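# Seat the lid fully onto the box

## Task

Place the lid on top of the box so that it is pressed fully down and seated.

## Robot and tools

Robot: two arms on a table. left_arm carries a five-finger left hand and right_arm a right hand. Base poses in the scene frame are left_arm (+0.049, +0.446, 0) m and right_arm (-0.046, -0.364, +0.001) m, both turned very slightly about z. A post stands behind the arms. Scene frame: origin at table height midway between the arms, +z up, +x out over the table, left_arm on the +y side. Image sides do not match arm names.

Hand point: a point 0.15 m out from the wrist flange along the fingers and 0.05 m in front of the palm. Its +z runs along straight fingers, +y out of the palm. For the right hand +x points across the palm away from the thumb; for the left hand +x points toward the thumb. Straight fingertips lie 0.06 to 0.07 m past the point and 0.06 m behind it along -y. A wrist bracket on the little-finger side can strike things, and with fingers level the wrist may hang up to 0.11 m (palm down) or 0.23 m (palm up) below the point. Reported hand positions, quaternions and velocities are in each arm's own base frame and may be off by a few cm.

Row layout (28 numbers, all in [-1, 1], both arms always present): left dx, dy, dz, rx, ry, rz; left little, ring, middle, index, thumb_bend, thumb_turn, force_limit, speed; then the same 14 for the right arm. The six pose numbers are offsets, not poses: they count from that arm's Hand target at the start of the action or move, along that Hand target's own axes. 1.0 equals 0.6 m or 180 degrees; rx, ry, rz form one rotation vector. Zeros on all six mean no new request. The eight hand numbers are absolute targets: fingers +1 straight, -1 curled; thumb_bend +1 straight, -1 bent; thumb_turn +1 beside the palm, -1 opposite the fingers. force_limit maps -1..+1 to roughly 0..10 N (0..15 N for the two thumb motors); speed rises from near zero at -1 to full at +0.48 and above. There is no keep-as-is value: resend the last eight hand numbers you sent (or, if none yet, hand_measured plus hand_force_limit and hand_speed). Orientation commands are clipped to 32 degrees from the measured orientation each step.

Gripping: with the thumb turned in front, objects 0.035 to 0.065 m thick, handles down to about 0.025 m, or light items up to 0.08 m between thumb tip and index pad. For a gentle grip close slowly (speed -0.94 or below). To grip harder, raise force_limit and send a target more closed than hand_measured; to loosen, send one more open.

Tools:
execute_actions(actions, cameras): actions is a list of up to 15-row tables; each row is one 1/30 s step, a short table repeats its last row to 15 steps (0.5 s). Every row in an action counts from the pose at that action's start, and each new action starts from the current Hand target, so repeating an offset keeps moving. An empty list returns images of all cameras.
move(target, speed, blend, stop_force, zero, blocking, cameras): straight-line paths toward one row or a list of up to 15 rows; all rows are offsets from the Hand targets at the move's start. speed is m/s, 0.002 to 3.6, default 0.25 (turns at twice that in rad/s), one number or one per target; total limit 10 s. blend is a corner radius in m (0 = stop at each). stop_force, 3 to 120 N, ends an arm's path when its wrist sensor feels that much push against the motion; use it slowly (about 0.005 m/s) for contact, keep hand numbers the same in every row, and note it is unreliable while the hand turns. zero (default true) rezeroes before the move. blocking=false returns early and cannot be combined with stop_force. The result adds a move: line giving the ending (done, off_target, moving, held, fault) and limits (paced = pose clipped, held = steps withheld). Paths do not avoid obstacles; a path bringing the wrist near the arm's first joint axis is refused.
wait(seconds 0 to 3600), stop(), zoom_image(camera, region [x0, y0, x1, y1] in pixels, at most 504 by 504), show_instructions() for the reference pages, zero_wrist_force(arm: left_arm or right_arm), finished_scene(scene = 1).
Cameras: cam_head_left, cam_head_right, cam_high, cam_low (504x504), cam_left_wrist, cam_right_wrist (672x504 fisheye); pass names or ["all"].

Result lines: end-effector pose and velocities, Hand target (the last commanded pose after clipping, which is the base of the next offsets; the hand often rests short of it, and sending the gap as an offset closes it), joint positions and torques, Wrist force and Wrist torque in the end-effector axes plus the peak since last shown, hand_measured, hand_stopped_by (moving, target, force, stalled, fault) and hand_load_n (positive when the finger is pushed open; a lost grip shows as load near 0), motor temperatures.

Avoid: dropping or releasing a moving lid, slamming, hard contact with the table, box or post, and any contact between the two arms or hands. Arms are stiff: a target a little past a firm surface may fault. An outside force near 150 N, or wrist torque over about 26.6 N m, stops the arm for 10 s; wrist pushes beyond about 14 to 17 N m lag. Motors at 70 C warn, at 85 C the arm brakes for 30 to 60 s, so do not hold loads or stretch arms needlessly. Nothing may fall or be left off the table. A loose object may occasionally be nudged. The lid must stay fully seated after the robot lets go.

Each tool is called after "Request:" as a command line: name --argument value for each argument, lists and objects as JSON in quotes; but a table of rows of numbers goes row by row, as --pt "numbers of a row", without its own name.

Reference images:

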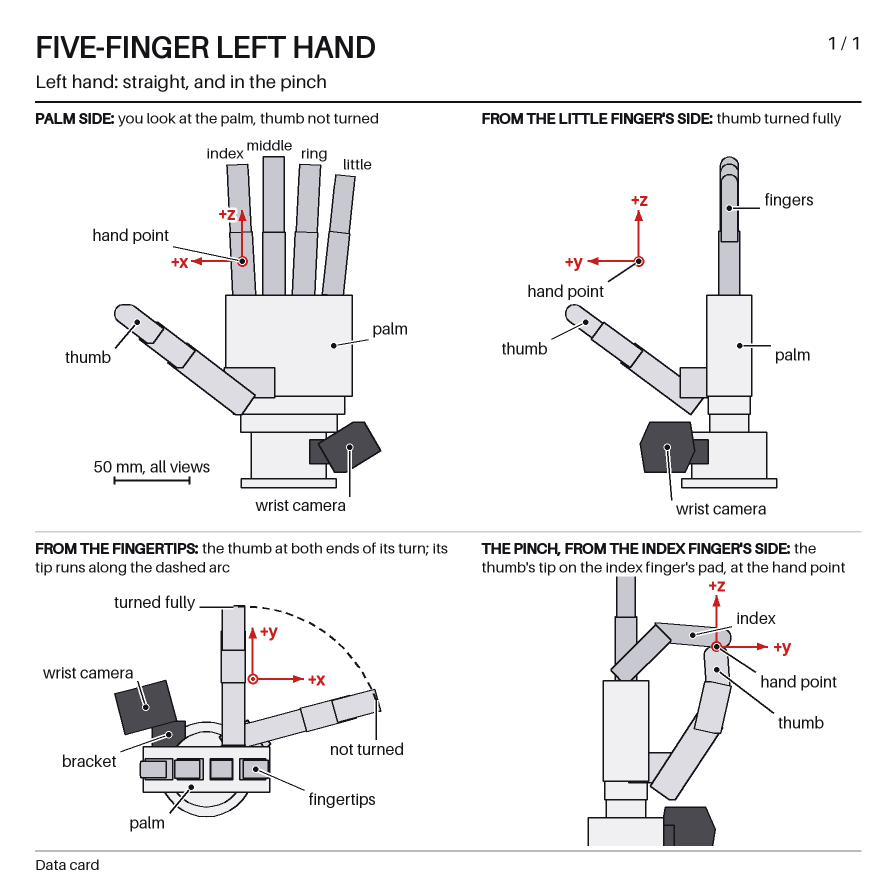

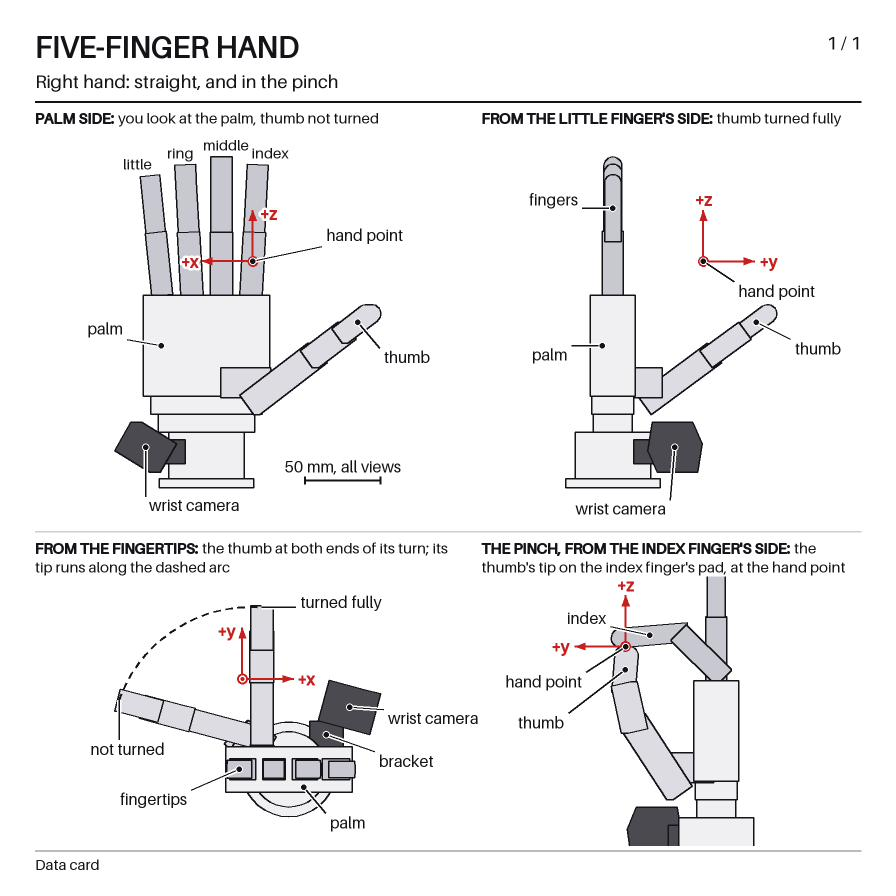

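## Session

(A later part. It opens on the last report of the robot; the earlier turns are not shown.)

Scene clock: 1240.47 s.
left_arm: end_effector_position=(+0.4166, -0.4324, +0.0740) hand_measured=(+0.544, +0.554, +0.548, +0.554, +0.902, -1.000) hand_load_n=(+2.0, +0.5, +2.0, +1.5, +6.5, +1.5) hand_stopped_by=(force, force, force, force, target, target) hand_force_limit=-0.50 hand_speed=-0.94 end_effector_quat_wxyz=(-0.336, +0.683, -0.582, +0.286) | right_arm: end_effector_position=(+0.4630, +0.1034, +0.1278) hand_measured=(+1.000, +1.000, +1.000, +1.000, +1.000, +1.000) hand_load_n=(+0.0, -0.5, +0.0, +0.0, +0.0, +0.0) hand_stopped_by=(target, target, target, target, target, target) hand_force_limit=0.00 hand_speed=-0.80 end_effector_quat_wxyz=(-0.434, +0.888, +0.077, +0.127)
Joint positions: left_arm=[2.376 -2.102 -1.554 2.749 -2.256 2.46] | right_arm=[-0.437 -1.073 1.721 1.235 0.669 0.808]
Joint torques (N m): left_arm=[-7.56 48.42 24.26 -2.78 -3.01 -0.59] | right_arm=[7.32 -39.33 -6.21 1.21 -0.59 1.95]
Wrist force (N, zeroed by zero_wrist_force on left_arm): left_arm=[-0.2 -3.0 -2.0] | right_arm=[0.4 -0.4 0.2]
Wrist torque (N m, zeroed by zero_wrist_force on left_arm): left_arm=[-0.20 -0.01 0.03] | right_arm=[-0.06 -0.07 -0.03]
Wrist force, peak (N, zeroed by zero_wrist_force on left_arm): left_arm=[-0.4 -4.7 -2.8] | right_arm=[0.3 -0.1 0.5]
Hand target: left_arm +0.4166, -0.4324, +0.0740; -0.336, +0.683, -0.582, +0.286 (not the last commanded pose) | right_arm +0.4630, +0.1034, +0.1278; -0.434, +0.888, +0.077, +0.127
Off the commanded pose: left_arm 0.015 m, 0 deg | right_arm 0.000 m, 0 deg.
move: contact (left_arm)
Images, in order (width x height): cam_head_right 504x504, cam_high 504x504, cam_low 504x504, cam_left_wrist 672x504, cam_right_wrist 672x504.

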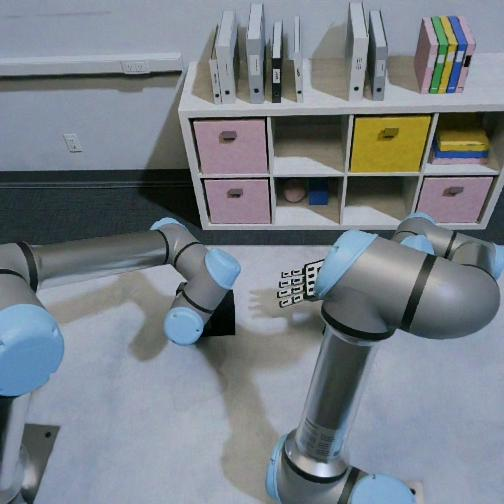

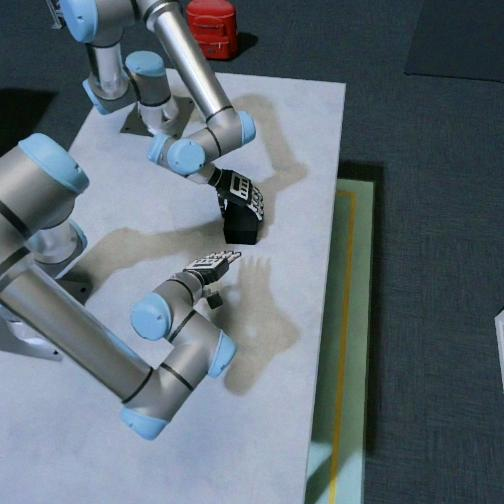

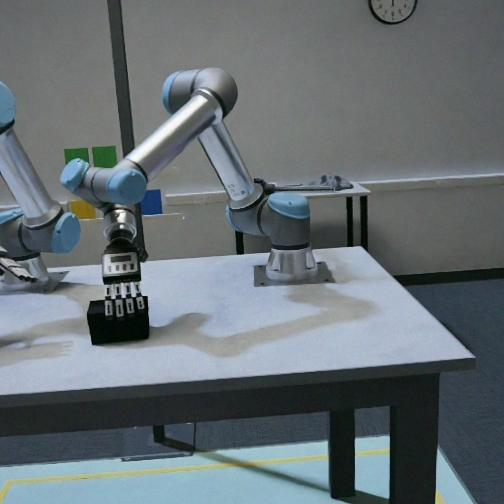

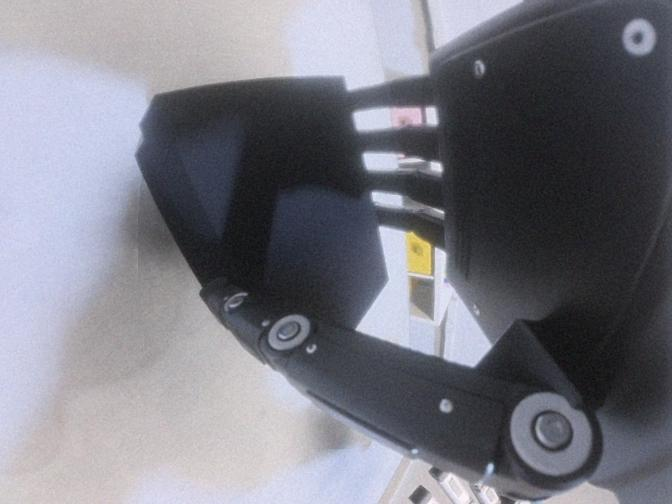

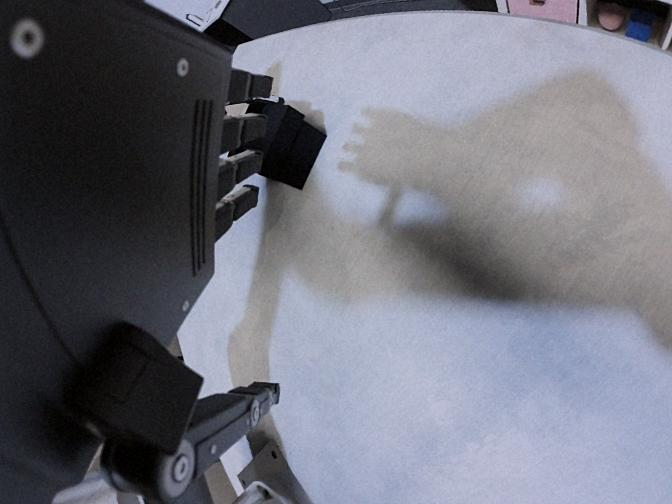

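Request:
move --target '[0, -0.0024, -0.0051, 0, 0, 0, 0.3, 0.3, 0.3, 0.3, 0.9, -1, -0.5, -0.94, 0, 0, 0, 0, 0, 0, 1, 1, 1, 1, 1, 1, 0, -0.8]' --speed 0.02

Request:
zero_wrist_force --arm "left_arm"

Request:
move --target '[0, 0.0238, 0.0183, 0, 0, 0, 0.3, 0.3, 0.3, 0.3, 0.9, -1, -0.5, -0.94, 0, 0, 0, 0, 0, 0, 1, 1, 1, 1, 1, 1, 0, -0.8]' --speed 0.004 --stop_force 3

Scene clock: 1249.83 s.
left_arm: end_effector_position=(+0.4152, -0.4326, +0.0769) hand_measured=(+0.544, +0.554, +0.548, +0.554, +0.902, -1.000) hand_load_n=(+1.5, +0.0, +2.0, +1.5, +6.5, +2.0) hand_stopped_by=(force, force, force, force, target, target) hand_force_limit=-0.50 hand_speed=-0.94 end_effector_quat_wxyz=(-0.336, +0.683, -0.582, +0.286) | right_arm: end_effector_position=(+0.4630, +0.1034, +0.1278) hand_measured=(+1.000, +1.000, +1.000, +1.000, +1.000, +1.000) hand_load_n=(+0.0, +0.0, +0.0, +0.0, +0.0, +0.0) hand_stopped_by=(target, target, target, target, target, target) hand_force_limit=0.00 hand_speed=-0.80 end_effector_quat_wxyz=(-0.434, +0.888, +0.077, +0.127)
Joint positions: left_arm=[2.373 -2.098 -1.553 2.742 -2.258 2.457] | right_arm=[-0.437 -1.073 1.721 1.235 0.669 0.808]
Joint torques (N m): left_arm=[-6.87 51.88 24.34 -2.8 -3.74 -1.33] | right_arm=[7.65 -39.47 -5.48 1.28 -0.45 1.87]
Wrist force (N, zeroed by zero_wrist_force on left_arm): left_arm=[-0.1 -0.3 -0.2] | right_arm=[0.2 -0.1 0.1]
Wrist torque (N m, zeroed by zero_wrist_force on left_arm): left_arm=[-0.03 0.01 0.01] | right_arm=[0.00 -0.04 -0.03]
Wrist force, peak (N, zeroed by zero_wrist_force on left_arm): left_arm=[-0.2 -3.5 -1.9] | right_arm=[0.5 -0.3 0.5]
Hand target: left_arm +0.4151, -0.4327, +0.0770; -0.336, +0.683, -0.582, +0.286 | right_arm +0.4630, +0.1034, +0.1278; -0.434, +0.888, +0.077, +0.127
Off the commanded pose: left_arm 0.000 m, 0 deg | right_arm 0.000 m, 0 deg.
move: done

Wrist force sensor zeroed.

Scene clock: 1251.73 s.
left_arm: end_effector_position=(+0.4151, -0.4327, +0.0747) hand_measured=(+0.544, +0.554, +0.548, +0.554, +0.902, -1.000) hand_load_n=(+2.0, +0.5, +2.0, +1.5, +6.5, +2.0) hand_stopped_by=(force, force, force, force, target, target) hand_force_limit=-0.50 hand_speed=-0.94 end_effector_quat_wxyz=(-0.336, +0.683, -0.582, +0.286) | right_arm: end_effector_position=(+0.4630, +0.1034, +0.1278) hand_measured=(+1.000, +1.000, +1.000, +1.000, +1.000, +1.000) hand_load_n=(+0.0, +0.0, -0.5, +0.0, +0.0, +0.0) hand_stopped_by=(target, target, target, target, target, target) hand_force_limit=0.00 hand_speed=-0.80 end_effector_quat_wxyz=(-0.434, +0.888, +0.077, +0.127)
Joint positions: left_arm=[2.373 -2.101 -1.555 2.746 -2.258 2.457] | right_arm=[-0.437 -1.073 1.721 1.235 0.669 0.808]
Joint torques (N m): left_arm=[-4.89 49.66 24.16 -2.98 -2.92 -1.13] | right_arm=[8.31 -40.58 -5.44 1.25 -0.63 1.81]
Wrist force (N, zeroed by zero_wrist_force on left_arm): left_arm=[0.4 -2.3 -1.4] | right_arm=[0.2 0.1 0.3]
Wrist torque (N m, zeroed by zero_wrist_force on left_arm): left_arm=[-0.03 -0.03 0.10] | right_arm=[0.00 -0.04 -0.03]
Wrist force, peak (N, zeroed by zero_wrist_force on left_arm): left_arm=[1.7 -4.5 -2.1] | right_arm=[0.5 -0.3 0.2]
Hand target: left_arm +0.4151, -0.4327, +0.0747; -0.336, +0.683, -0.582, +0.286 (not the last commanded pose) | right_arm +0.4630, +0.1034, +0.1278; -0.434, +0.888, +0.077, +0.127
Off the commanded pose: left_arm 0.016 m, 0 deg | right_arm 0.000 m, 0 deg.
move: contact (left_arm)

Request:
wait --seconds 0.1 --cameras '["cam_low", "cam_high", "cam_left_wrist", "cam_right_wrist", "cam_head_right"]'

Request:
zoom_image --camera "cam_left_wrist" --region '[110, 80, 230, 200]'

Request:
zoom_image --camera "cam_low" --region '[80, 305, 120, 345]'

Request:
zoom_image --camera "cam_low" --region '[125, 285, 165, 325]'

Request:
zoom_image --camera "cam_high" --region '[220, 218, 262, 250]'

Request:
zoom_image --camera "cam_right_wrist" --region '[245, 80, 345, 200]'

Request:
zoom_image --camera "cam_head_right" --region '[205, 300, 245, 340]'

Scene clock: 1267.63 s.
left_arm: end_effector_position=(+0.4151, -0.4327, +0.0747) hand_measured=(+0.544, +0.554, +0.548, +0.554, +0.902, -1.000) hand_load_n=(+2.0, +0.5, +2.0, +1.0, +6.5, +2.0) hand_stopped_by=(force, force, force, force, target, target) hand_force_limit=-0.50 hand_speed=-0.94 end_effector_quat_wxyz=(-0.336, +0.683, -0.582, +0.286) | right_arm: end_effector_position=(+0.4630, +0.1034, +0.1278) hand_measured=(+1.000, +1.000, +1.000, +1.000, +1.000, +1.000) hand_load_n=(+0.0, +0.0, +0.0, +0.0, +0.0, +0.0) hand_stopped_by=(target, target, target, target, target, target) hand_force_limit=0.00 hand_speed=-0.80 end_effector_quat_wxyz=(-0.434, +0.888, +0.077, +0.127)
Joint positions: left_arm=[2.373 -2.101 -1.555 2.746 -2.258 2.457] | right_arm=[-0.437 -1.073 1.721 1.235 0.669 0.808]
Joint torques (N m): left_arm=[-4.55 49.98 23.8 -1.2 -2.05 -0.8] | right_arm=[7.76 -39.78 -5.4 1.14 -0.51 1.95]
Wrist force (N, zeroed by zero_wrist_force on left_arm): left_arm=[0.4 -1.9 -1.1] | right_arm=[0.1 -0.2 0.3]
Wrist torque (N m, zeroed by zero_wrist_force on left_arm): left_arm=[0.00 -0.03 0.10] | right_arm=[-0.04 -0.03 -0.04]
Wrist force, peak (N, zeroed by zero_wrist_force on left_arm): left_arm=[0.8 -2.4 -1.2] | right_arm=[0.4 -0.3 0.4]
Hand target: left_arm +0.4151, -0.4327, +0.0747; -0.336, +0.683, -0.582, +0.286 (not the last commanded pose) | right_arm +0.4630, +0.1034, +0.1278; -0.434, +0.888, +0.077, +0.127
Off the commanded pose: left_arm 0.016 m, 0 deg | right_arm 0.000 m, 0 deg.
wait: 0.10 s; at rest from the start
Images, in order (width x height): cam_head_right 504x504, cam_high 504x504, cam_low 504x504, cam_left_wrist 672x504, cam_right_wrist 672x504.

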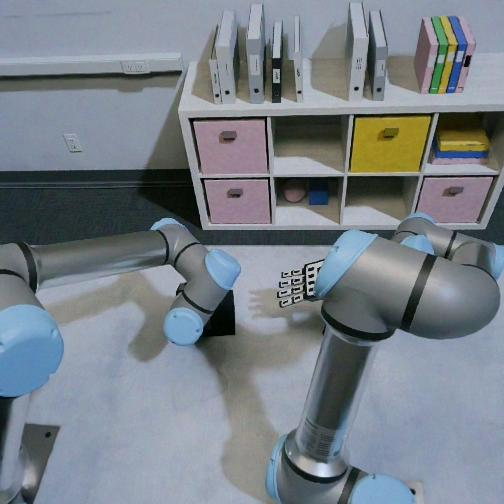

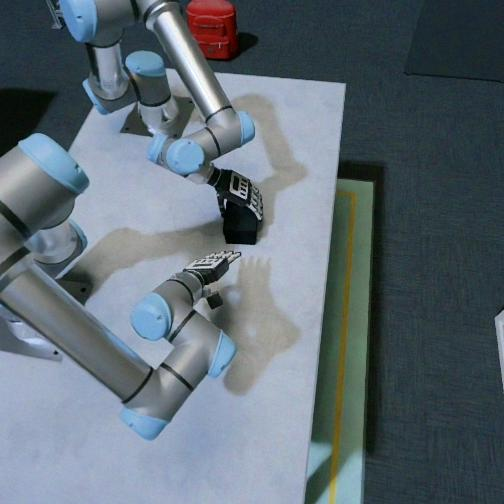

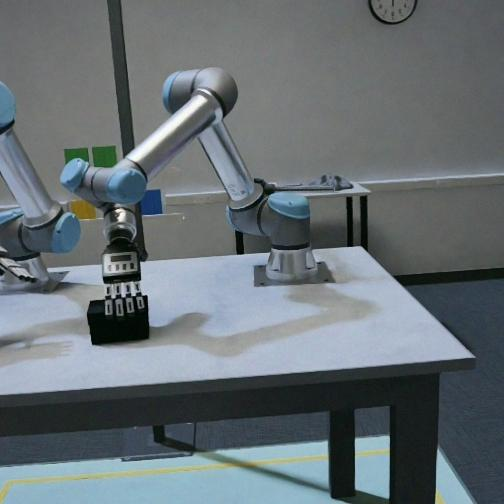

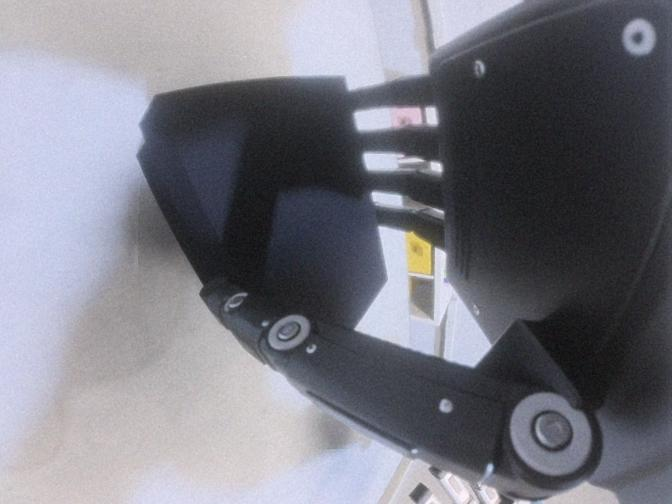

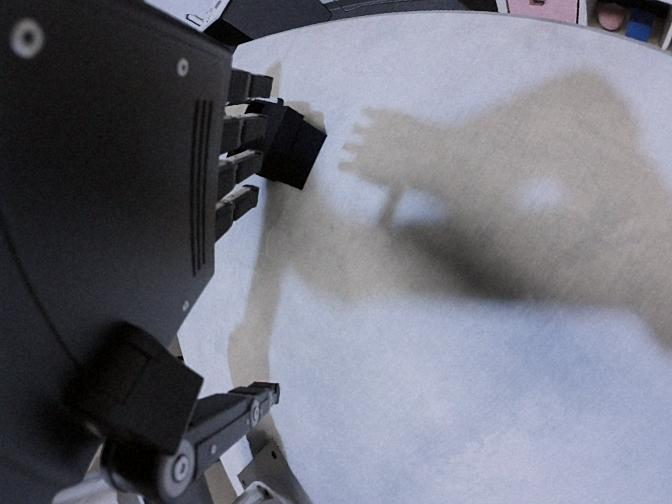

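Scaled by 4.200 from the camera's image (finer frame: 960x720).

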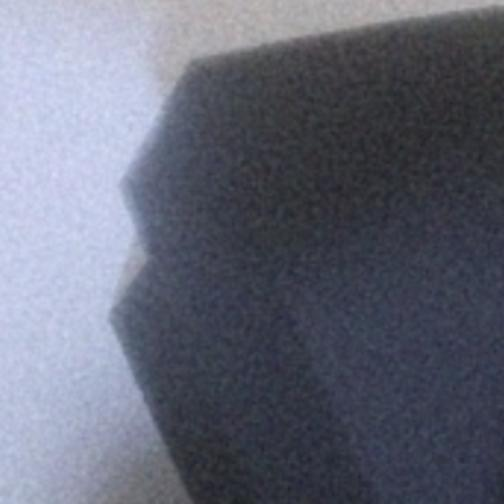

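Scaled by 12.600 from the camera's image (finer frame: 720x720).

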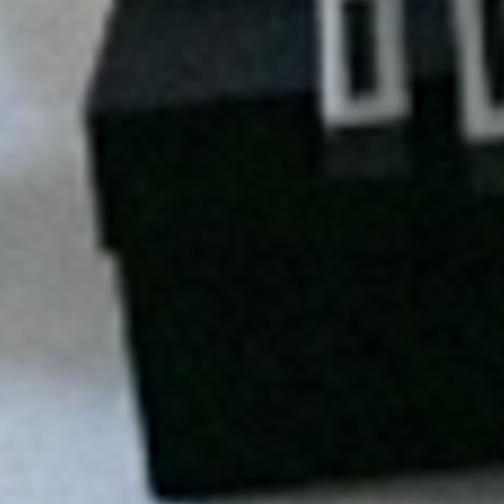

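Scaled by 12.600 from the camera's image (finer frame: 720x720).

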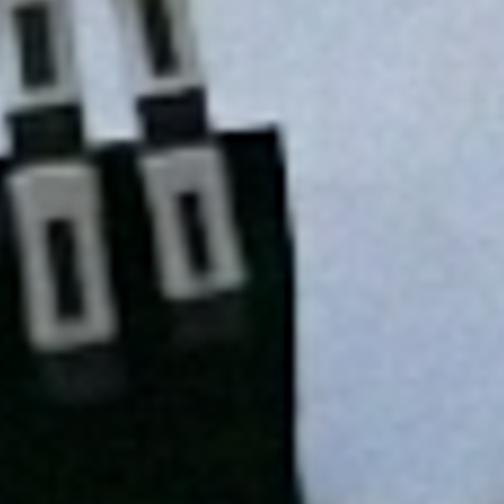

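Scaled by 12.000 from the camera's image (finer frame: 720x720).

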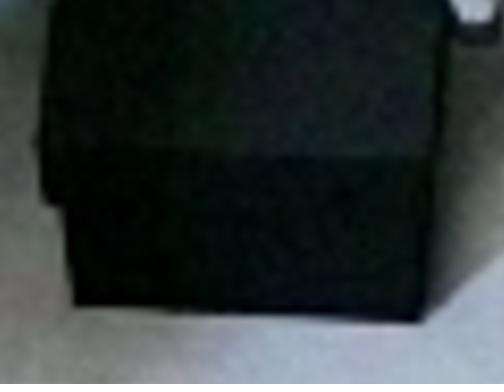

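Scaled by 4.200 from the camera's image (finer frame: 960x720).

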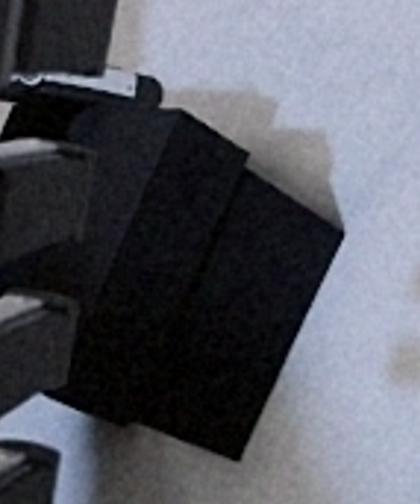

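Scaled by 12.600 from the camera's image (finer frame: 720x720).

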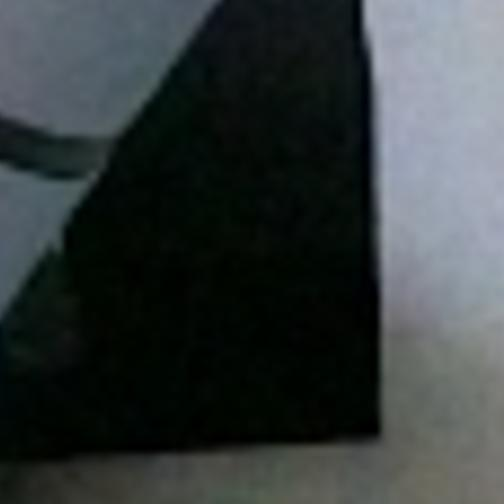

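Request:
move --target '[0, 0.00066, 0.00051, 0, 0, 0, 0.3, 0.3, 0.3, 0.3, 0.9, -1, -0.5, -0.94, 0, 0, 0, 0, 0, 0, 1, 1, 1, 1, 1, 1, 0, -0.8]' --speed 0.003

Scene clock: 1310.77 s.
left_arm: end_effector_position=(+0.4151, -0.4327, +0.0743) hand_measured=(+0.544, +0.554, +0.548, +0.554, +0.902, -1.000) hand_load_n=(+2.0, +0.5, +2.0, +1.0, +6.5, +2.0) hand_stopped_by=(force, force, force, force, target, target) hand_force_limit=-0.50 hand_speed=-0.94 end_effector_quat_wxyz=(-0.336, +0.683, -0.582, +0.287) | right_arm: end_effector_position=(+0.4630, +0.1034, +0.1278) hand_measured=(+1.000, +1.000, +1.000, +1.000, +1.000, +1.000) hand_load_n=(+0.0, -0.5, +0.0, +0.0, +0.0, +0.0) hand_stopped_by=(target, target, target, target, target, target) hand_force_limit=0.00 hand_speed=-0.80 end_effector_quat_wxyz=(-0.434, +0.888, +0.077, +0.127)
Joint positions: left_arm=[2.373 -2.101 -1.555 2.747 -2.258 2.457] | right_arm=[-0.437 -1.073 1.721 1.235 0.669 0.808]
Joint torques (N m): left_arm=[-4.88 30.03 6.34 0.5 -0.84 -0.45] | right_arm=[7.93 -39.31 -5.5 1.28 -0.63 1.96]
Wrist force (N, zeroed by zero_wrist_force on left_arm): left_arm=[1.7 -5.7 -4.0] | right_arm=[0.2 -0.1 0.1]
Wrist torque (N m, zeroed by zero_wrist_force on left_arm): left_arm=[-0.14 -0.22 0.25] | right_arm=[-0.01 -0.04 -0.03]
Wrist force, peak (N, zeroed by zero_wrist_force on left_arm): left_arm=[1.7 -5.7 -4.0] | right_arm=[0.6 -0.2 0.3]
Hand target: left_arm +0.4151, -0.4327, +0.0742; -0.336, +0.683, -0.582, +0.286 | right_arm +0.4630, +0.1034, +0.1278; -0.434, +0.888, +0.077, +0.127
Off the commanded pose: left_arm 0.000 m, 0 deg | right_arm 0.000 m, 0 deg.
move: done

Request:
move --target '[0, 0.0002, -0.0072, 0, 0, 0, 0.3, 0.3, 0.3, 0.3, 0.9, -1, -0.5, -0.94, 0, 0, 0, 0, 0, 0, 1, 1, 1, 1, 1, 1, 0, -0.8]' --speed 0.03

Request:
zero_wrist_force --arm "left_arm"

Request:
move --target '[0, 0.0079, 0.0061, 0, 0, 0, 0.3, 0.3, 0.3, 0.3, 0.9, -1, -0.5, -0.94, 0, 0, 0, 0, 0, 0, 1, 1, 1, 1, 1, 1, 0, -0.8]' --speed 0.004 --stop_force 4

Scene clock: 1343.90 s.
left_arm: end_effector_position=(+0.4118, -0.4332, +0.0766) hand_measured=(+0.544, +0.554, +0.548, +0.554, +0.902, -1.000) hand_load_n=(+2.0, +0.5, +2.0, +1.0, +6.5, +2.5) hand_stopped_by=(force, force, force, force, target, target) hand_force_limit=-0.50 hand_speed=-0.94 end_effector_quat_wxyz=(-0.336, +0.683, -0.582, +0.286) | right_arm: end_effector_position=(+0.4630, +0.1034, +0.1278) hand_measured=(+1.000, +1.000, +1.000, +1.000, +1.000, +1.000) hand_load_n=(-0.5, +0.0, +0.0, +0.0, +0.0, +0.0) hand_stopped_by=(target, target, target, target, target, target) hand_force_limit=0.00 hand_speed=-0.80 end_effector_quat_wxyz=(-0.434, +0.888, +0.077, +0.127)
Joint positions: left_arm=[2.367 -2.097 -1.557 2.74 -2.261 2.451] | right_arm=[-0.437 -1.073 1.721 1.235 0.669 0.808]
Joint torques (N m): left_arm=[-7.33 50.86 9.02 -3.21 -3.62 -1.06] | right_arm=[7.88 -40.04 -6.14 1.27 -0.46 1.78]
Wrist force (N, zeroed by zero_wrist_force on left_arm): left_arm=[-0.1 0.3 0.1] | right_arm=[0.4 0.0 -0.1]
Wrist torque (N m, zeroed by zero_wrist_force on left_arm): left_arm=[0.04 0.02 -0.02] | right_arm=[0.01 -0.06 -0.03]
Wrist force, peak (N, zeroed by zero_wrist_force on left_arm): left_arm=[0.1 -8.0 -2.8] | right_arm=[0.6 -0.4 0.3]
Hand target: left_arm +0.4117, -0.4332, +0.0768; -0.336, +0.683, -0.582, +0.286 | right_arm +0.4630, +0.1034, +0.1278; -0.434, +0.888, +0.077, +0.127
Off the commanded pose: left_arm 0.000 m, 0 deg | right_arm 0.000 m, 0 deg.
move: done

Wrist force sensor zeroed.

Scene clock: 1345.87 s.
left_arm: end_effector_position=(+0.4117, -0.4332, +0.0744) hand_measured=(+0.544, +0.554, +0.548, +0.554, +0.902, -1.000) hand_load_n=(+2.0, +0.5, +2.0, +1.0, +7.0, +2.0) hand_stopped_by=(force, force, force, force, target, target) hand_force_limit=-0.50 hand_speed=-0.94 end_effector_quat_wxyz=(-0.336, +0.683, -0.582, +0.286) | right_arm: end_effector_position=(+0.4630, +0.1034, +0.1278) hand_measured=(+1.000, +1.000, +1.000, +1.000, +1.000, +1.000) hand_load_n=(+0.0, +0.0, +0.0, +0.0, +0.0, +0.0) hand_stopped_by=(target, target, target, target, target, target) hand_force_limit=0.00 hand_speed=-0.80 end_effector_quat_wxyz=(-0.434, +0.888, +0.077, +0.127)
Joint positions: left_arm=[2.367 -2.099 -1.559 2.745 -2.261 2.451] | right_arm=[-0.437 -1.073 1.721 1.235 0.669 0.808]
Joint torques (N m): left_arm=[-4.84 48.7 23.14 -2.72 -0.97 -1.31] | right_arm=[7.2 -39.8 -6.38 1.23 -0.56 1.96]
Wrist force (N, zeroed by zero_wrist_force on left_arm): left_arm=[0.7 -3.0 -2.9] | right_arm=[0.0 -0.1 0.1]
Wrist torque (N m, zeroed by zero_wrist_force on left_arm): left_arm=[-0.03 -0.11 0.11] | right_arm=[-0.02 -0.01 -0.05]
Wrist force, peak (N, zeroed by zero_wrist_force on left_arm): left_arm=[1.7 -5.1 -4.2] | right_arm=[0.6 -0.2 0.3]
Hand target: left_arm +0.4117, -0.4332, +0.0744; -0.336, +0.683, -0.582, +0.286 (not the last commanded pose) | right_arm +0.4630, +0.1034, +0.1278; -0.434, +0.888, +0.077, +0.127
Off the commanded pose: left_arm 0.004 m, 0 deg | right_arm 0.000 m, 0 deg.
move: contact (left_arm)

Request:
move --target '[0, -0.0065, 0.0013, 0, 0.0053, 0.0041, 0.3, 0.3, 0.3, 0.3, 0.9, -1, -0.5, -0.94, 0, 0, 0, 0, 0, 0, 1, 1, 1, 1, 1, 1, 0, -0.8]' --speed 0.03

Request:
zero_wrist_force --arm "left_arm"

Request:
move --target '[0, 0.0238, 0.0183, 0, 0, 0, 0.3, 0.3, 0.3, 0.3, 0.9, -1, -0.5, -0.94, 0, 0, 0, 0, 0, 0, 1, 1, 1, 1, 1, 1, 0, -0.8]' --speed 0.004 --stop_force 4

Scene clock: 1409.23 s.
left_arm: end_effector_position=(+0.4146, -0.4328, +0.0770) hand_measured=(+0.544, +0.554, +0.548, +0.554, +0.902, -1.000) hand_load_n=(+2.0, +0.5, +2.0, +1.5, +6.5, +2.0) hand_stopped_by=(force, force, force, force, target, target) hand_force_limit=-0.50 hand_speed=-0.94 end_effector_quat_wxyz=(-0.333, +0.677, -0.589, +0.290) | right_arm: end_effector_position=(+0.4630, +0.1034, +0.1278) hand_measured=(+1.000, +1.000, +1.000, +1.000, +1.000, +1.000) hand_load_n=(+0.0, +0.0, +0.0, -0.5, +0.0, +0.0) hand_stopped_by=(target, target, target, target, target, target) hand_force_limit=0.00 hand_speed=-0.80 end_effector_quat_wxyz=(-0.434, +0.888, +0.077, +0.127)
Joint positions: left_arm=[2.377 -2.088 -1.565 2.76 -2.242 2.482] | right_arm=[-0.437 -1.073 1.721 1.235 0.669 0.808]
Joint torques (N m): left_arm=[6.77 49.61 7.74 1.02 1.42 1.38] | right_arm=[6.84 -40.03 -5.53 1.2 -0.61 1.94]
Wrist force (N, zeroed by zero_wrist_force on left_arm): left_arm=[0.4 -0.2 0.4] | right_arm=[0.1 -0.1 0.3]
Wrist torque (N m, zeroed by zero_wrist_force on left_arm): left_arm=[-0.06 -0.04 -0.05] | right_arm=[-0.03 -0.03 -0.04]
Wrist force, peak (N, zeroed by zero_wrist_force on left_arm): left_arm=[0.9 -3.2 -3.0] | right_arm=[0.5 -0.1 0.5]
Hand target: left_arm +0.4146, -0.4327, +0.0771; -0.333, +0.677, -0.589, +0.290 | right_arm +0.4630, +0.1034, +0.1278; -0.434, +0.888, +0.077, +0.127
Off the commanded pose: left_arm 0.000 m, 0 deg | right_arm 0.000 m, 0 deg.
move: done

Wrist force sensor zeroed.

Scene clock: 1414.60 s.
left_arm: end_effector_position=(+0.4146, -0.4328, +0.0590) hand_measured=(+0.544, +0.554, +0.548, +0.554, +0.902, -1.000) hand_load_n=(+1.5, +0.5, +1.5, +1.0, +6.5, +2.5) hand_stopped_by=(force, force, force, force, target, target) hand_force_limit=-0.50 hand_speed=-0.94 end_effector_quat_wxyz=(-0.333, +0.677, -0.589, +0.290) | right_arm: end_effector_position=(+0.4630, +0.1034, +0.1278) hand_measured=(+1.000, +1.000, +1.000, +1.000, +1.000, +1.000) hand_load_n=(-0.5, +0.0, -0.5, +0.0, +0.0, +0.0) hand_stopped_by=(target, target, target, target, target, target) hand_force_limit=0.00 hand_speed=-0.80 end_effector_quat_wxyz=(-0.434, +0.888, +0.077, +0.127)
Joint positions: left_arm=[2.378 -2.11 -1.583 2.8 -2.242 2.483] | right_arm=[-0.437 -1.073 1.721 1.235 0.669 0.808]
Joint torques (N m): left_arm=[-5.89 33.18 6.73 0.9 1.38 1.24] | right_arm=[7.5 -39.49 -6.89 1.21 -0.6 1.84]
Wrist force (N, zeroed by zero_wrist_force on left_arm): left_arm=[0.2 -0.2 -0.7] | right_arm=[0.5 -0.4 0.3]
Wrist torque (N m, zeroed by zero_wrist_force on left_arm): left_arm=[0.03 -0.02 -0.01] | right_arm=[-0.06 -0.09 -0.02]
Wrist force, peak (N, zeroed by zero_wrist_force on left_arm): left_arm=[0.2 -0.2 -0.7] | right_arm=[0.3 -0.2 0.7]
Hand target: left_arm +0.4146, -0.4328, +0.0590; -0.333, +0.677, -0.589, +0.290 | right_arm +0.4630, +0.1034, +0.1278; -0.434, +0.888, +0.077, +0.127
Off the commanded pose: left_arm 0.000 m, 0 deg | right_arm 0.000 m, 0 deg.
move: done

Request:
move --target '[0, 0.01716, 0.01324, 0, 0, 0, 0.3, 0.3, 0.3, 0.3, 0.9, -1, -0.5, -0.94, 0, 0, 0, 0, 0, 0, 1, 1, 1, 1, 1, 1, 0, -0.8]' --speed 0.005 --stop_force 4 --cameras '["cam_low", "cam_left_wrist", "cam_head_right"]'

Scene clock: 1432.00 s.
left_arm: end_effector_position=(+0.4146, -0.4328, +0.0504) hand_measured=(+0.544, +0.554, +0.548, +0.554, +0.902, -1.000) hand_load_n=(+2.0, +0.5, +2.0, +2.0, +6.5, +2.5) hand_stopped_by=(force, force, force, force, target, target) hand_force_limit=-0.50 hand_speed=-0.94 end_effector_quat_wxyz=(-0.333, +0.677, -0.589, +0.290) | right_arm: end_effector_position=(+0.4630, +0.1034, +0.1278) hand_measured=(+1.000, +1.000, +1.000, +1.000, +1.000, +1.000) hand_load_n=(+0.0, +0.0, +0.0, +0.0, +0.0, +0.0) hand_stopped_by=(target, target, target, target, target, target) hand_force_limit=0.00 hand_speed=-0.80 end_effector_quat_wxyz=(-0.434, +0.888, +0.077, +0.127)
Joint positions: left_arm=[2.378 -2.12 -1.591 2.818 -2.242 2.483] | right_arm=[-0.437 -1.073 1.721 1.235 0.669 0.808]
Joint torques (N m): left_arm=[-4.62 48.41 23.58 -2.76 1.44 0.56] | right_arm=[7.41 -38.77 -7.08 1.31 -0.6 1.81]
Wrist force (N, zeroed by zero_wrist_force on left_arm): left_arm=[0.4 -2.2 -2.1] | right_arm=[0.0 -0.1 0.3]
Wrist torque (N m, zeroed by zero_wrist_force on left_arm): left_arm=[0.05 -0.04 0.08] | right_arm=[-0.02 -0.01 -0.05]
Wrist force, peak (N, zeroed by zero_wrist_force on left_arm): left_arm=[0.9 -6.3 -4.3] | right_arm=[0.6 -0.4 0.4]
Hand target: left_arm +0.4146, -0.4328, +0.0504; -0.333, +0.677, -0.589, +0.290 (not the last commanded pose) | right_arm +0.4630, +0.1034, +0.1278; -0.434, +0.888, +0.077, +0.127
Off the commanded pose: left_arm 0.004 m, 0 deg | right_arm 0.000 m, 0 deg.
move: contact (left_arm)
Images, in order (width x height): cam_head_right 504x504, cam_low 504x504, cam_left_wrist 672x504.

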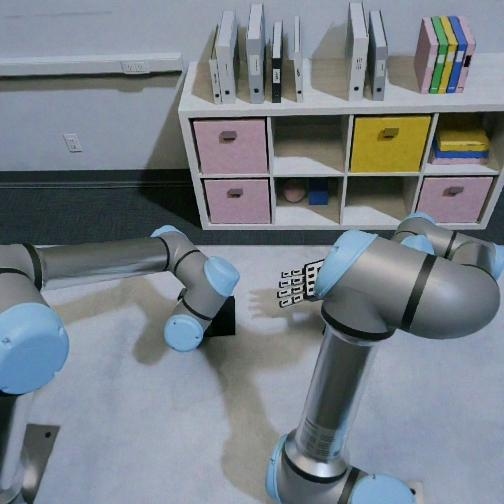

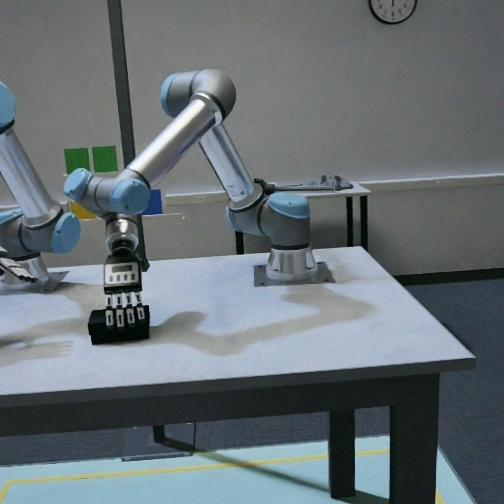

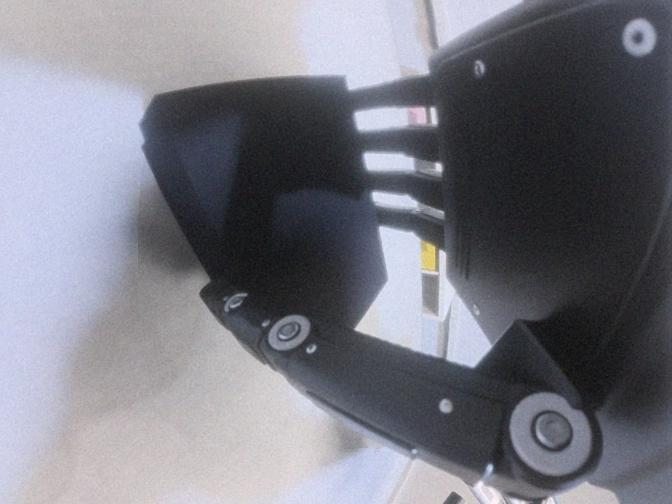

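Request:
zoom_image --camera "cam_low" --region '[70, 280, 170, 360]'

Request:
move --target '[0, 0.00396, 0.00306, 0, 0, 0, 0.3, 0.3, 0.3, 0.3, 0.9, -1, -0.5, -0.94, 0, 0, 0, 0, 0, 0, 1, 1, 1, 1, 1, 1, 0, -0.8]' --speed 0.004 --stop_force 8 --cameras '["cam_low", "cam_left_wrist"]'

Scaled by 5.040 from the camera's image (finer frame: 720x720).

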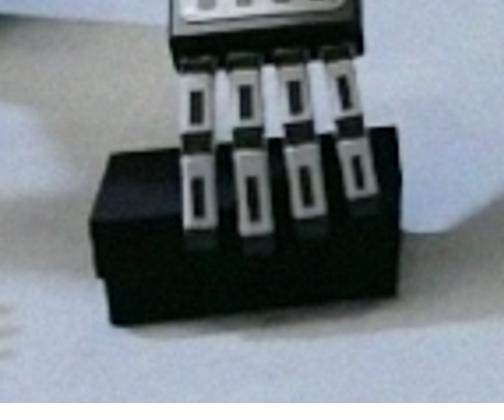

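Scene clock: 1438.93 s.
left_arm: end_effector_position=(+0.4147, -0.4328, +0.0501) hand_measured=(+0.544, +0.554, +0.548, +0.554, +0.902, -1.000) hand_load_n=(+2.5, +0.5, +2.0, +1.5, +6.5, +2.0) hand_stopped_by=(force, force, force, force, target, target) hand_force_limit=-0.50 hand_speed=-0.94 end_effector_quat_wxyz=(-0.333, +0.677, -0.589, +0.290) | right_arm: end_effector_position=(+0.4630, +0.1034, +0.1278) hand_measured=(+1.000, +1.000, +1.000, +1.000, +1.000, +1.000) hand_load_n=(+0.0, +0.0, +0.0, +0.0, +0.0, +0.0) hand_stopped_by=(target, target, target, target, target, target) hand_force_limit=0.00 hand_speed=-0.80 end_effector_quat_wxyz=(-0.434, +0.888, +0.077, +0.127)
Joint positions: left_arm=[2.378 -2.121 -1.592 2.82 -2.242 2.483] | right_arm=[-0.437 -1.073 1.721 1.235 0.669 0.808]
Joint torques (N m): left_arm=[-2.6 46.6 21.73 -2.95 1.42 0.62] | right_arm=[7.92 -39.99 -6.59 1.3 -0.48 1.82]
Wrist force (N, zeroed by zero_wrist_force on left_arm): left_arm=[0.5 -6.6 -5.6] | right_arm=[0.2 -0.2 0.3]
Wrist torque (N m, zeroed by zero_wrist_force on left_arm): left_arm=[-0.18 -0.08 0.17] | right_arm=[-0.04 -0.04 -0.04]
Wrist force, peak (N, zeroed by zero_wrist_force on left_arm): left_arm=[1.9 -11.2 -8.4] | right_arm=[0.3 -0.2 0.5]
Hand target: left_arm +0.4147, -0.4328, +0.0501; -0.333, +0.677, -0.589, +0.290 (not the last commanded pose) | right_arm +0.4630, +0.1034, +0.1278; -0.434, +0.888, +0.077, +0.127
Off the commanded pose: left_arm 0.003 m, 0 deg | right_arm 0.000 m, 0 deg.
move: contact (left_arm)

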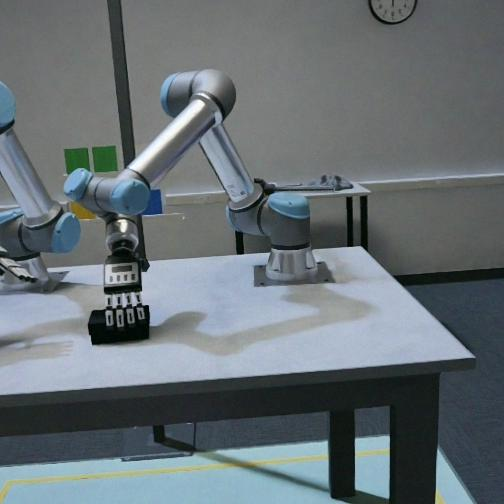

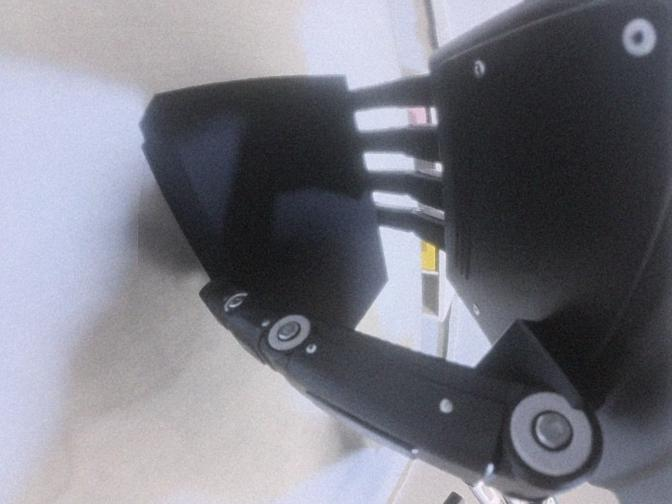

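Request:
execute_actions --actions '[[[0,0,0,0,0,0,0.62,0.62,0.62,0.62,0.95,-1,-0.5,-0.9,0,0,0,0,0,0,1,1,1,1,1,1,0,-0.8]],[[0,0,0,0,0,0,0.8,0.8,0.8,0.8,1,-1,-0.5,-0.85,0,0,0,0,0,0,1,1,1,1,1,1,0,-0.8]]]' --cameras '["cam_low", "cam_left_wrist"]'

Scene clock: 1448.97 s.
left_arm: end_effector_position=(+0.4147, -0.4328, +0.0501) hand_measured=(+0.800, +0.800, +0.800, +0.800, +1.000, -1.000) hand_load_n=(+0.0, +0.0, +0.0, +0.0, +0.0, +0.0) hand_stopped_by=(target, target, target, target, target, target) hand_force_limit=-0.50 hand_speed=-0.85 end_effector_quat_wxyz=(-0.333, +0.677, -0.589, +0.290) | right_arm: end_effector_position=(+0.4630, +0.1034, +0.1278) hand_measured=(+1.000, +1.000, +1.000, +1.000, +1.000, +1.000) hand_load_n=(+0.0, +0.0, +0.0, +0.0, +0.0, +0.0) hand_stopped_by=(target, target, target, target, target, target) hand_force_limit=0.00 hand_speed=-0.80 end_effector_quat_wxyz=(-0.434, +0.888, +0.077, +0.127)
Joint positions: left_arm=[2.378 -2.121 -1.592 2.82 -2.242 2.483] | right_arm=[-0.437 -1.073 1.721 1.235 0.669 0.808]
Joint torques (N m): left_arm=[-2.93 46.42 21.4 -1.31 1.54 0.48] | right_arm=[7.94 -39.86 -6.71 1.16 -0.56 1.75]
Wrist force (N, zeroed by zero_wrist_force on left_arm): left_arm=[-0.6 -0.7 -0.5] | right_arm=[0.2 0.0 0.3]
Wrist torque (N m, zeroed by zero_wrist_force on left_arm): left_arm=[-0.06 0.08 0.00] | right_arm=[-0.02 -0.04 -0.03]
Wrist force, peak (N, zeroed by zero_wrist_force on left_arm): left_arm=[0.6 -6.8 -5.6] | right_arm=[0.5 0.1 0.4]
Hand target: left_arm +0.4147, -0.4328, +0.0501; -0.333, +0.677, -0.589, +0.290 | right_arm +0.4630, +0.1034, +0.1278; -0.434, +0.888, +0.077, +0.127
Off the commanded pose: left_arm 0.000 m, 0 deg | right_arm 0.000 m, 0 deg.

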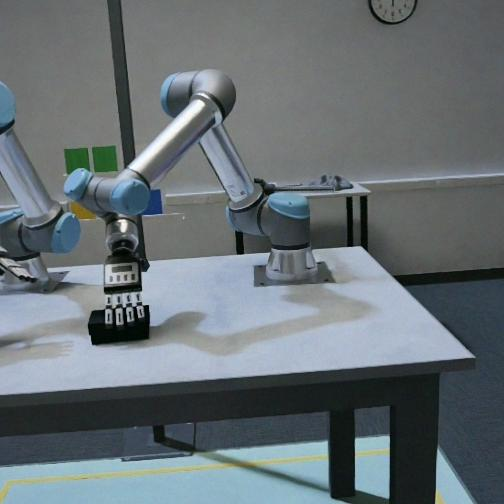

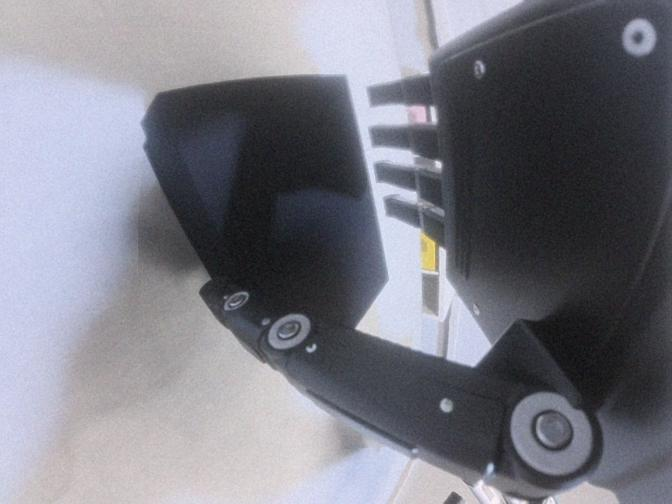

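Request:
move --pt "0 0.0041 -0.0053 0 0 0 1 1 1 1 1 -1 -0.5 -0.8 0 0 0 0 0 0 1 1 1 1 1 1 0 -0.8" --pt "0 -0.0090 -0.0154 0 0 0 1 1 1 1 1 -1 -0.5 -0.8 0 0 0 0 0 0 1 1 1 1 1 1 0 -0.8" --speed '[0.01, 0.01]' --cameras '["cam_low", "cam_left_wrist", "cam_high"]'

Scene clock: 1459.23 s.
left_arm: end_effector_position=(+0.4107, -0.4334, +0.0598) hand_measured=(+1.000, +1.000, +1.000, +1.000, +1.000, -1.000) hand_load_n=(+0.0, +0.0, +0.0, +0.0, +0.0, +0.0) hand_stopped_by=(target, target, target, target, target, target) hand_force_limit=-0.50 hand_speed=-0.80 end_effector_quat_wxyz=(-0.333, +0.677, -0.589, +0.290) | right_arm: end_effector_position=(+0.4630, +0.1034, +0.1278) hand_measured=(+1.000, +1.000, +1.000, +1.000, +1.000, +1.000) hand_load_n=(+0.0, +0.0, +0.0, +0.0, +0.0, +0.0) hand_stopped_by=(target, target, target, target, target, target) hand_force_limit=0.00 hand_speed=-0.80 end_effector_quat_wxyz=(-0.434, +0.888, +0.077, +0.127)
Joint positions: left_arm=[2.371 -2.106 -1.587 2.797 -2.246 2.476] | right_arm=[-0.437 -1.073 1.721 1.235 0.669 0.808]
Joint torques (N m): left_arm=[-7.92 49.83 24.55 -2.47 -3.53 -1.48] | right_arm=[7.79 -39.02 -7.11 1.1 -0.44 1.68]
Wrist force (N, zeroed by zero_wrist_force on left_arm): left_arm=[-0.6 -0.3 -0.6] | right_arm=[0.3 0.1 0.3]
Wrist torque (N m, zeroed by zero_wrist_force on left_arm): left_arm=[0.01 0.09 0.07] | right_arm=[0.00 -0.05 -0.03]
Wrist force, peak (N, zeroed by zero_wrist_force on left_arm): left_arm=[-1.0 -0.7 -0.6] | right_arm=[0.3 -0.5 0.3]
Hand target: left_arm +0.4107, -0.4334, +0.0600; -0.333, +0.677, -0.589, +0.290 | right_arm +0.4630, +0.1034, +0.1278; -0.434, +0.888, +0.077, +0.127
Off the commanded pose: left_arm 0.000 m, 0 deg | right_arm 0.000 m, 0 deg.
move: done
Images, in order (width x height): cam_high 504x504, cam_low 504x504, cam_left_wrist 672x504.

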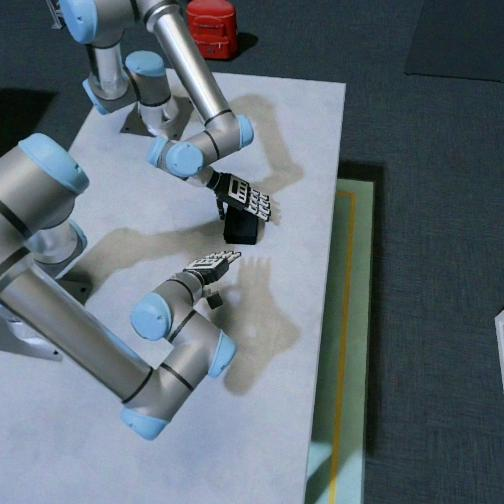

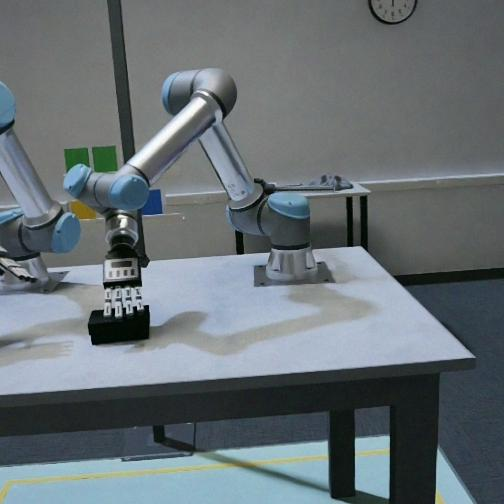

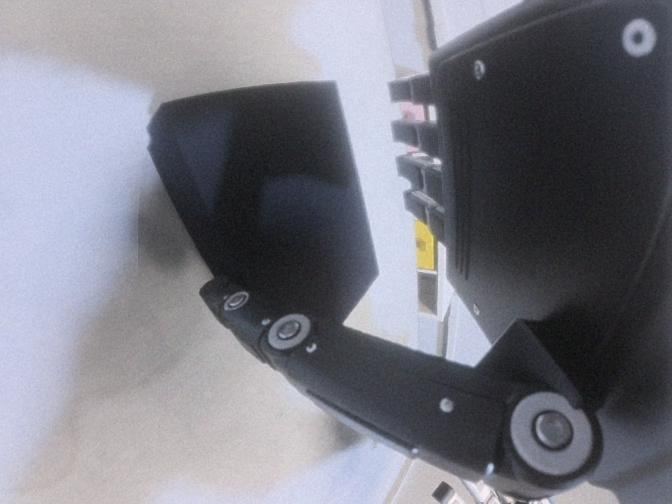

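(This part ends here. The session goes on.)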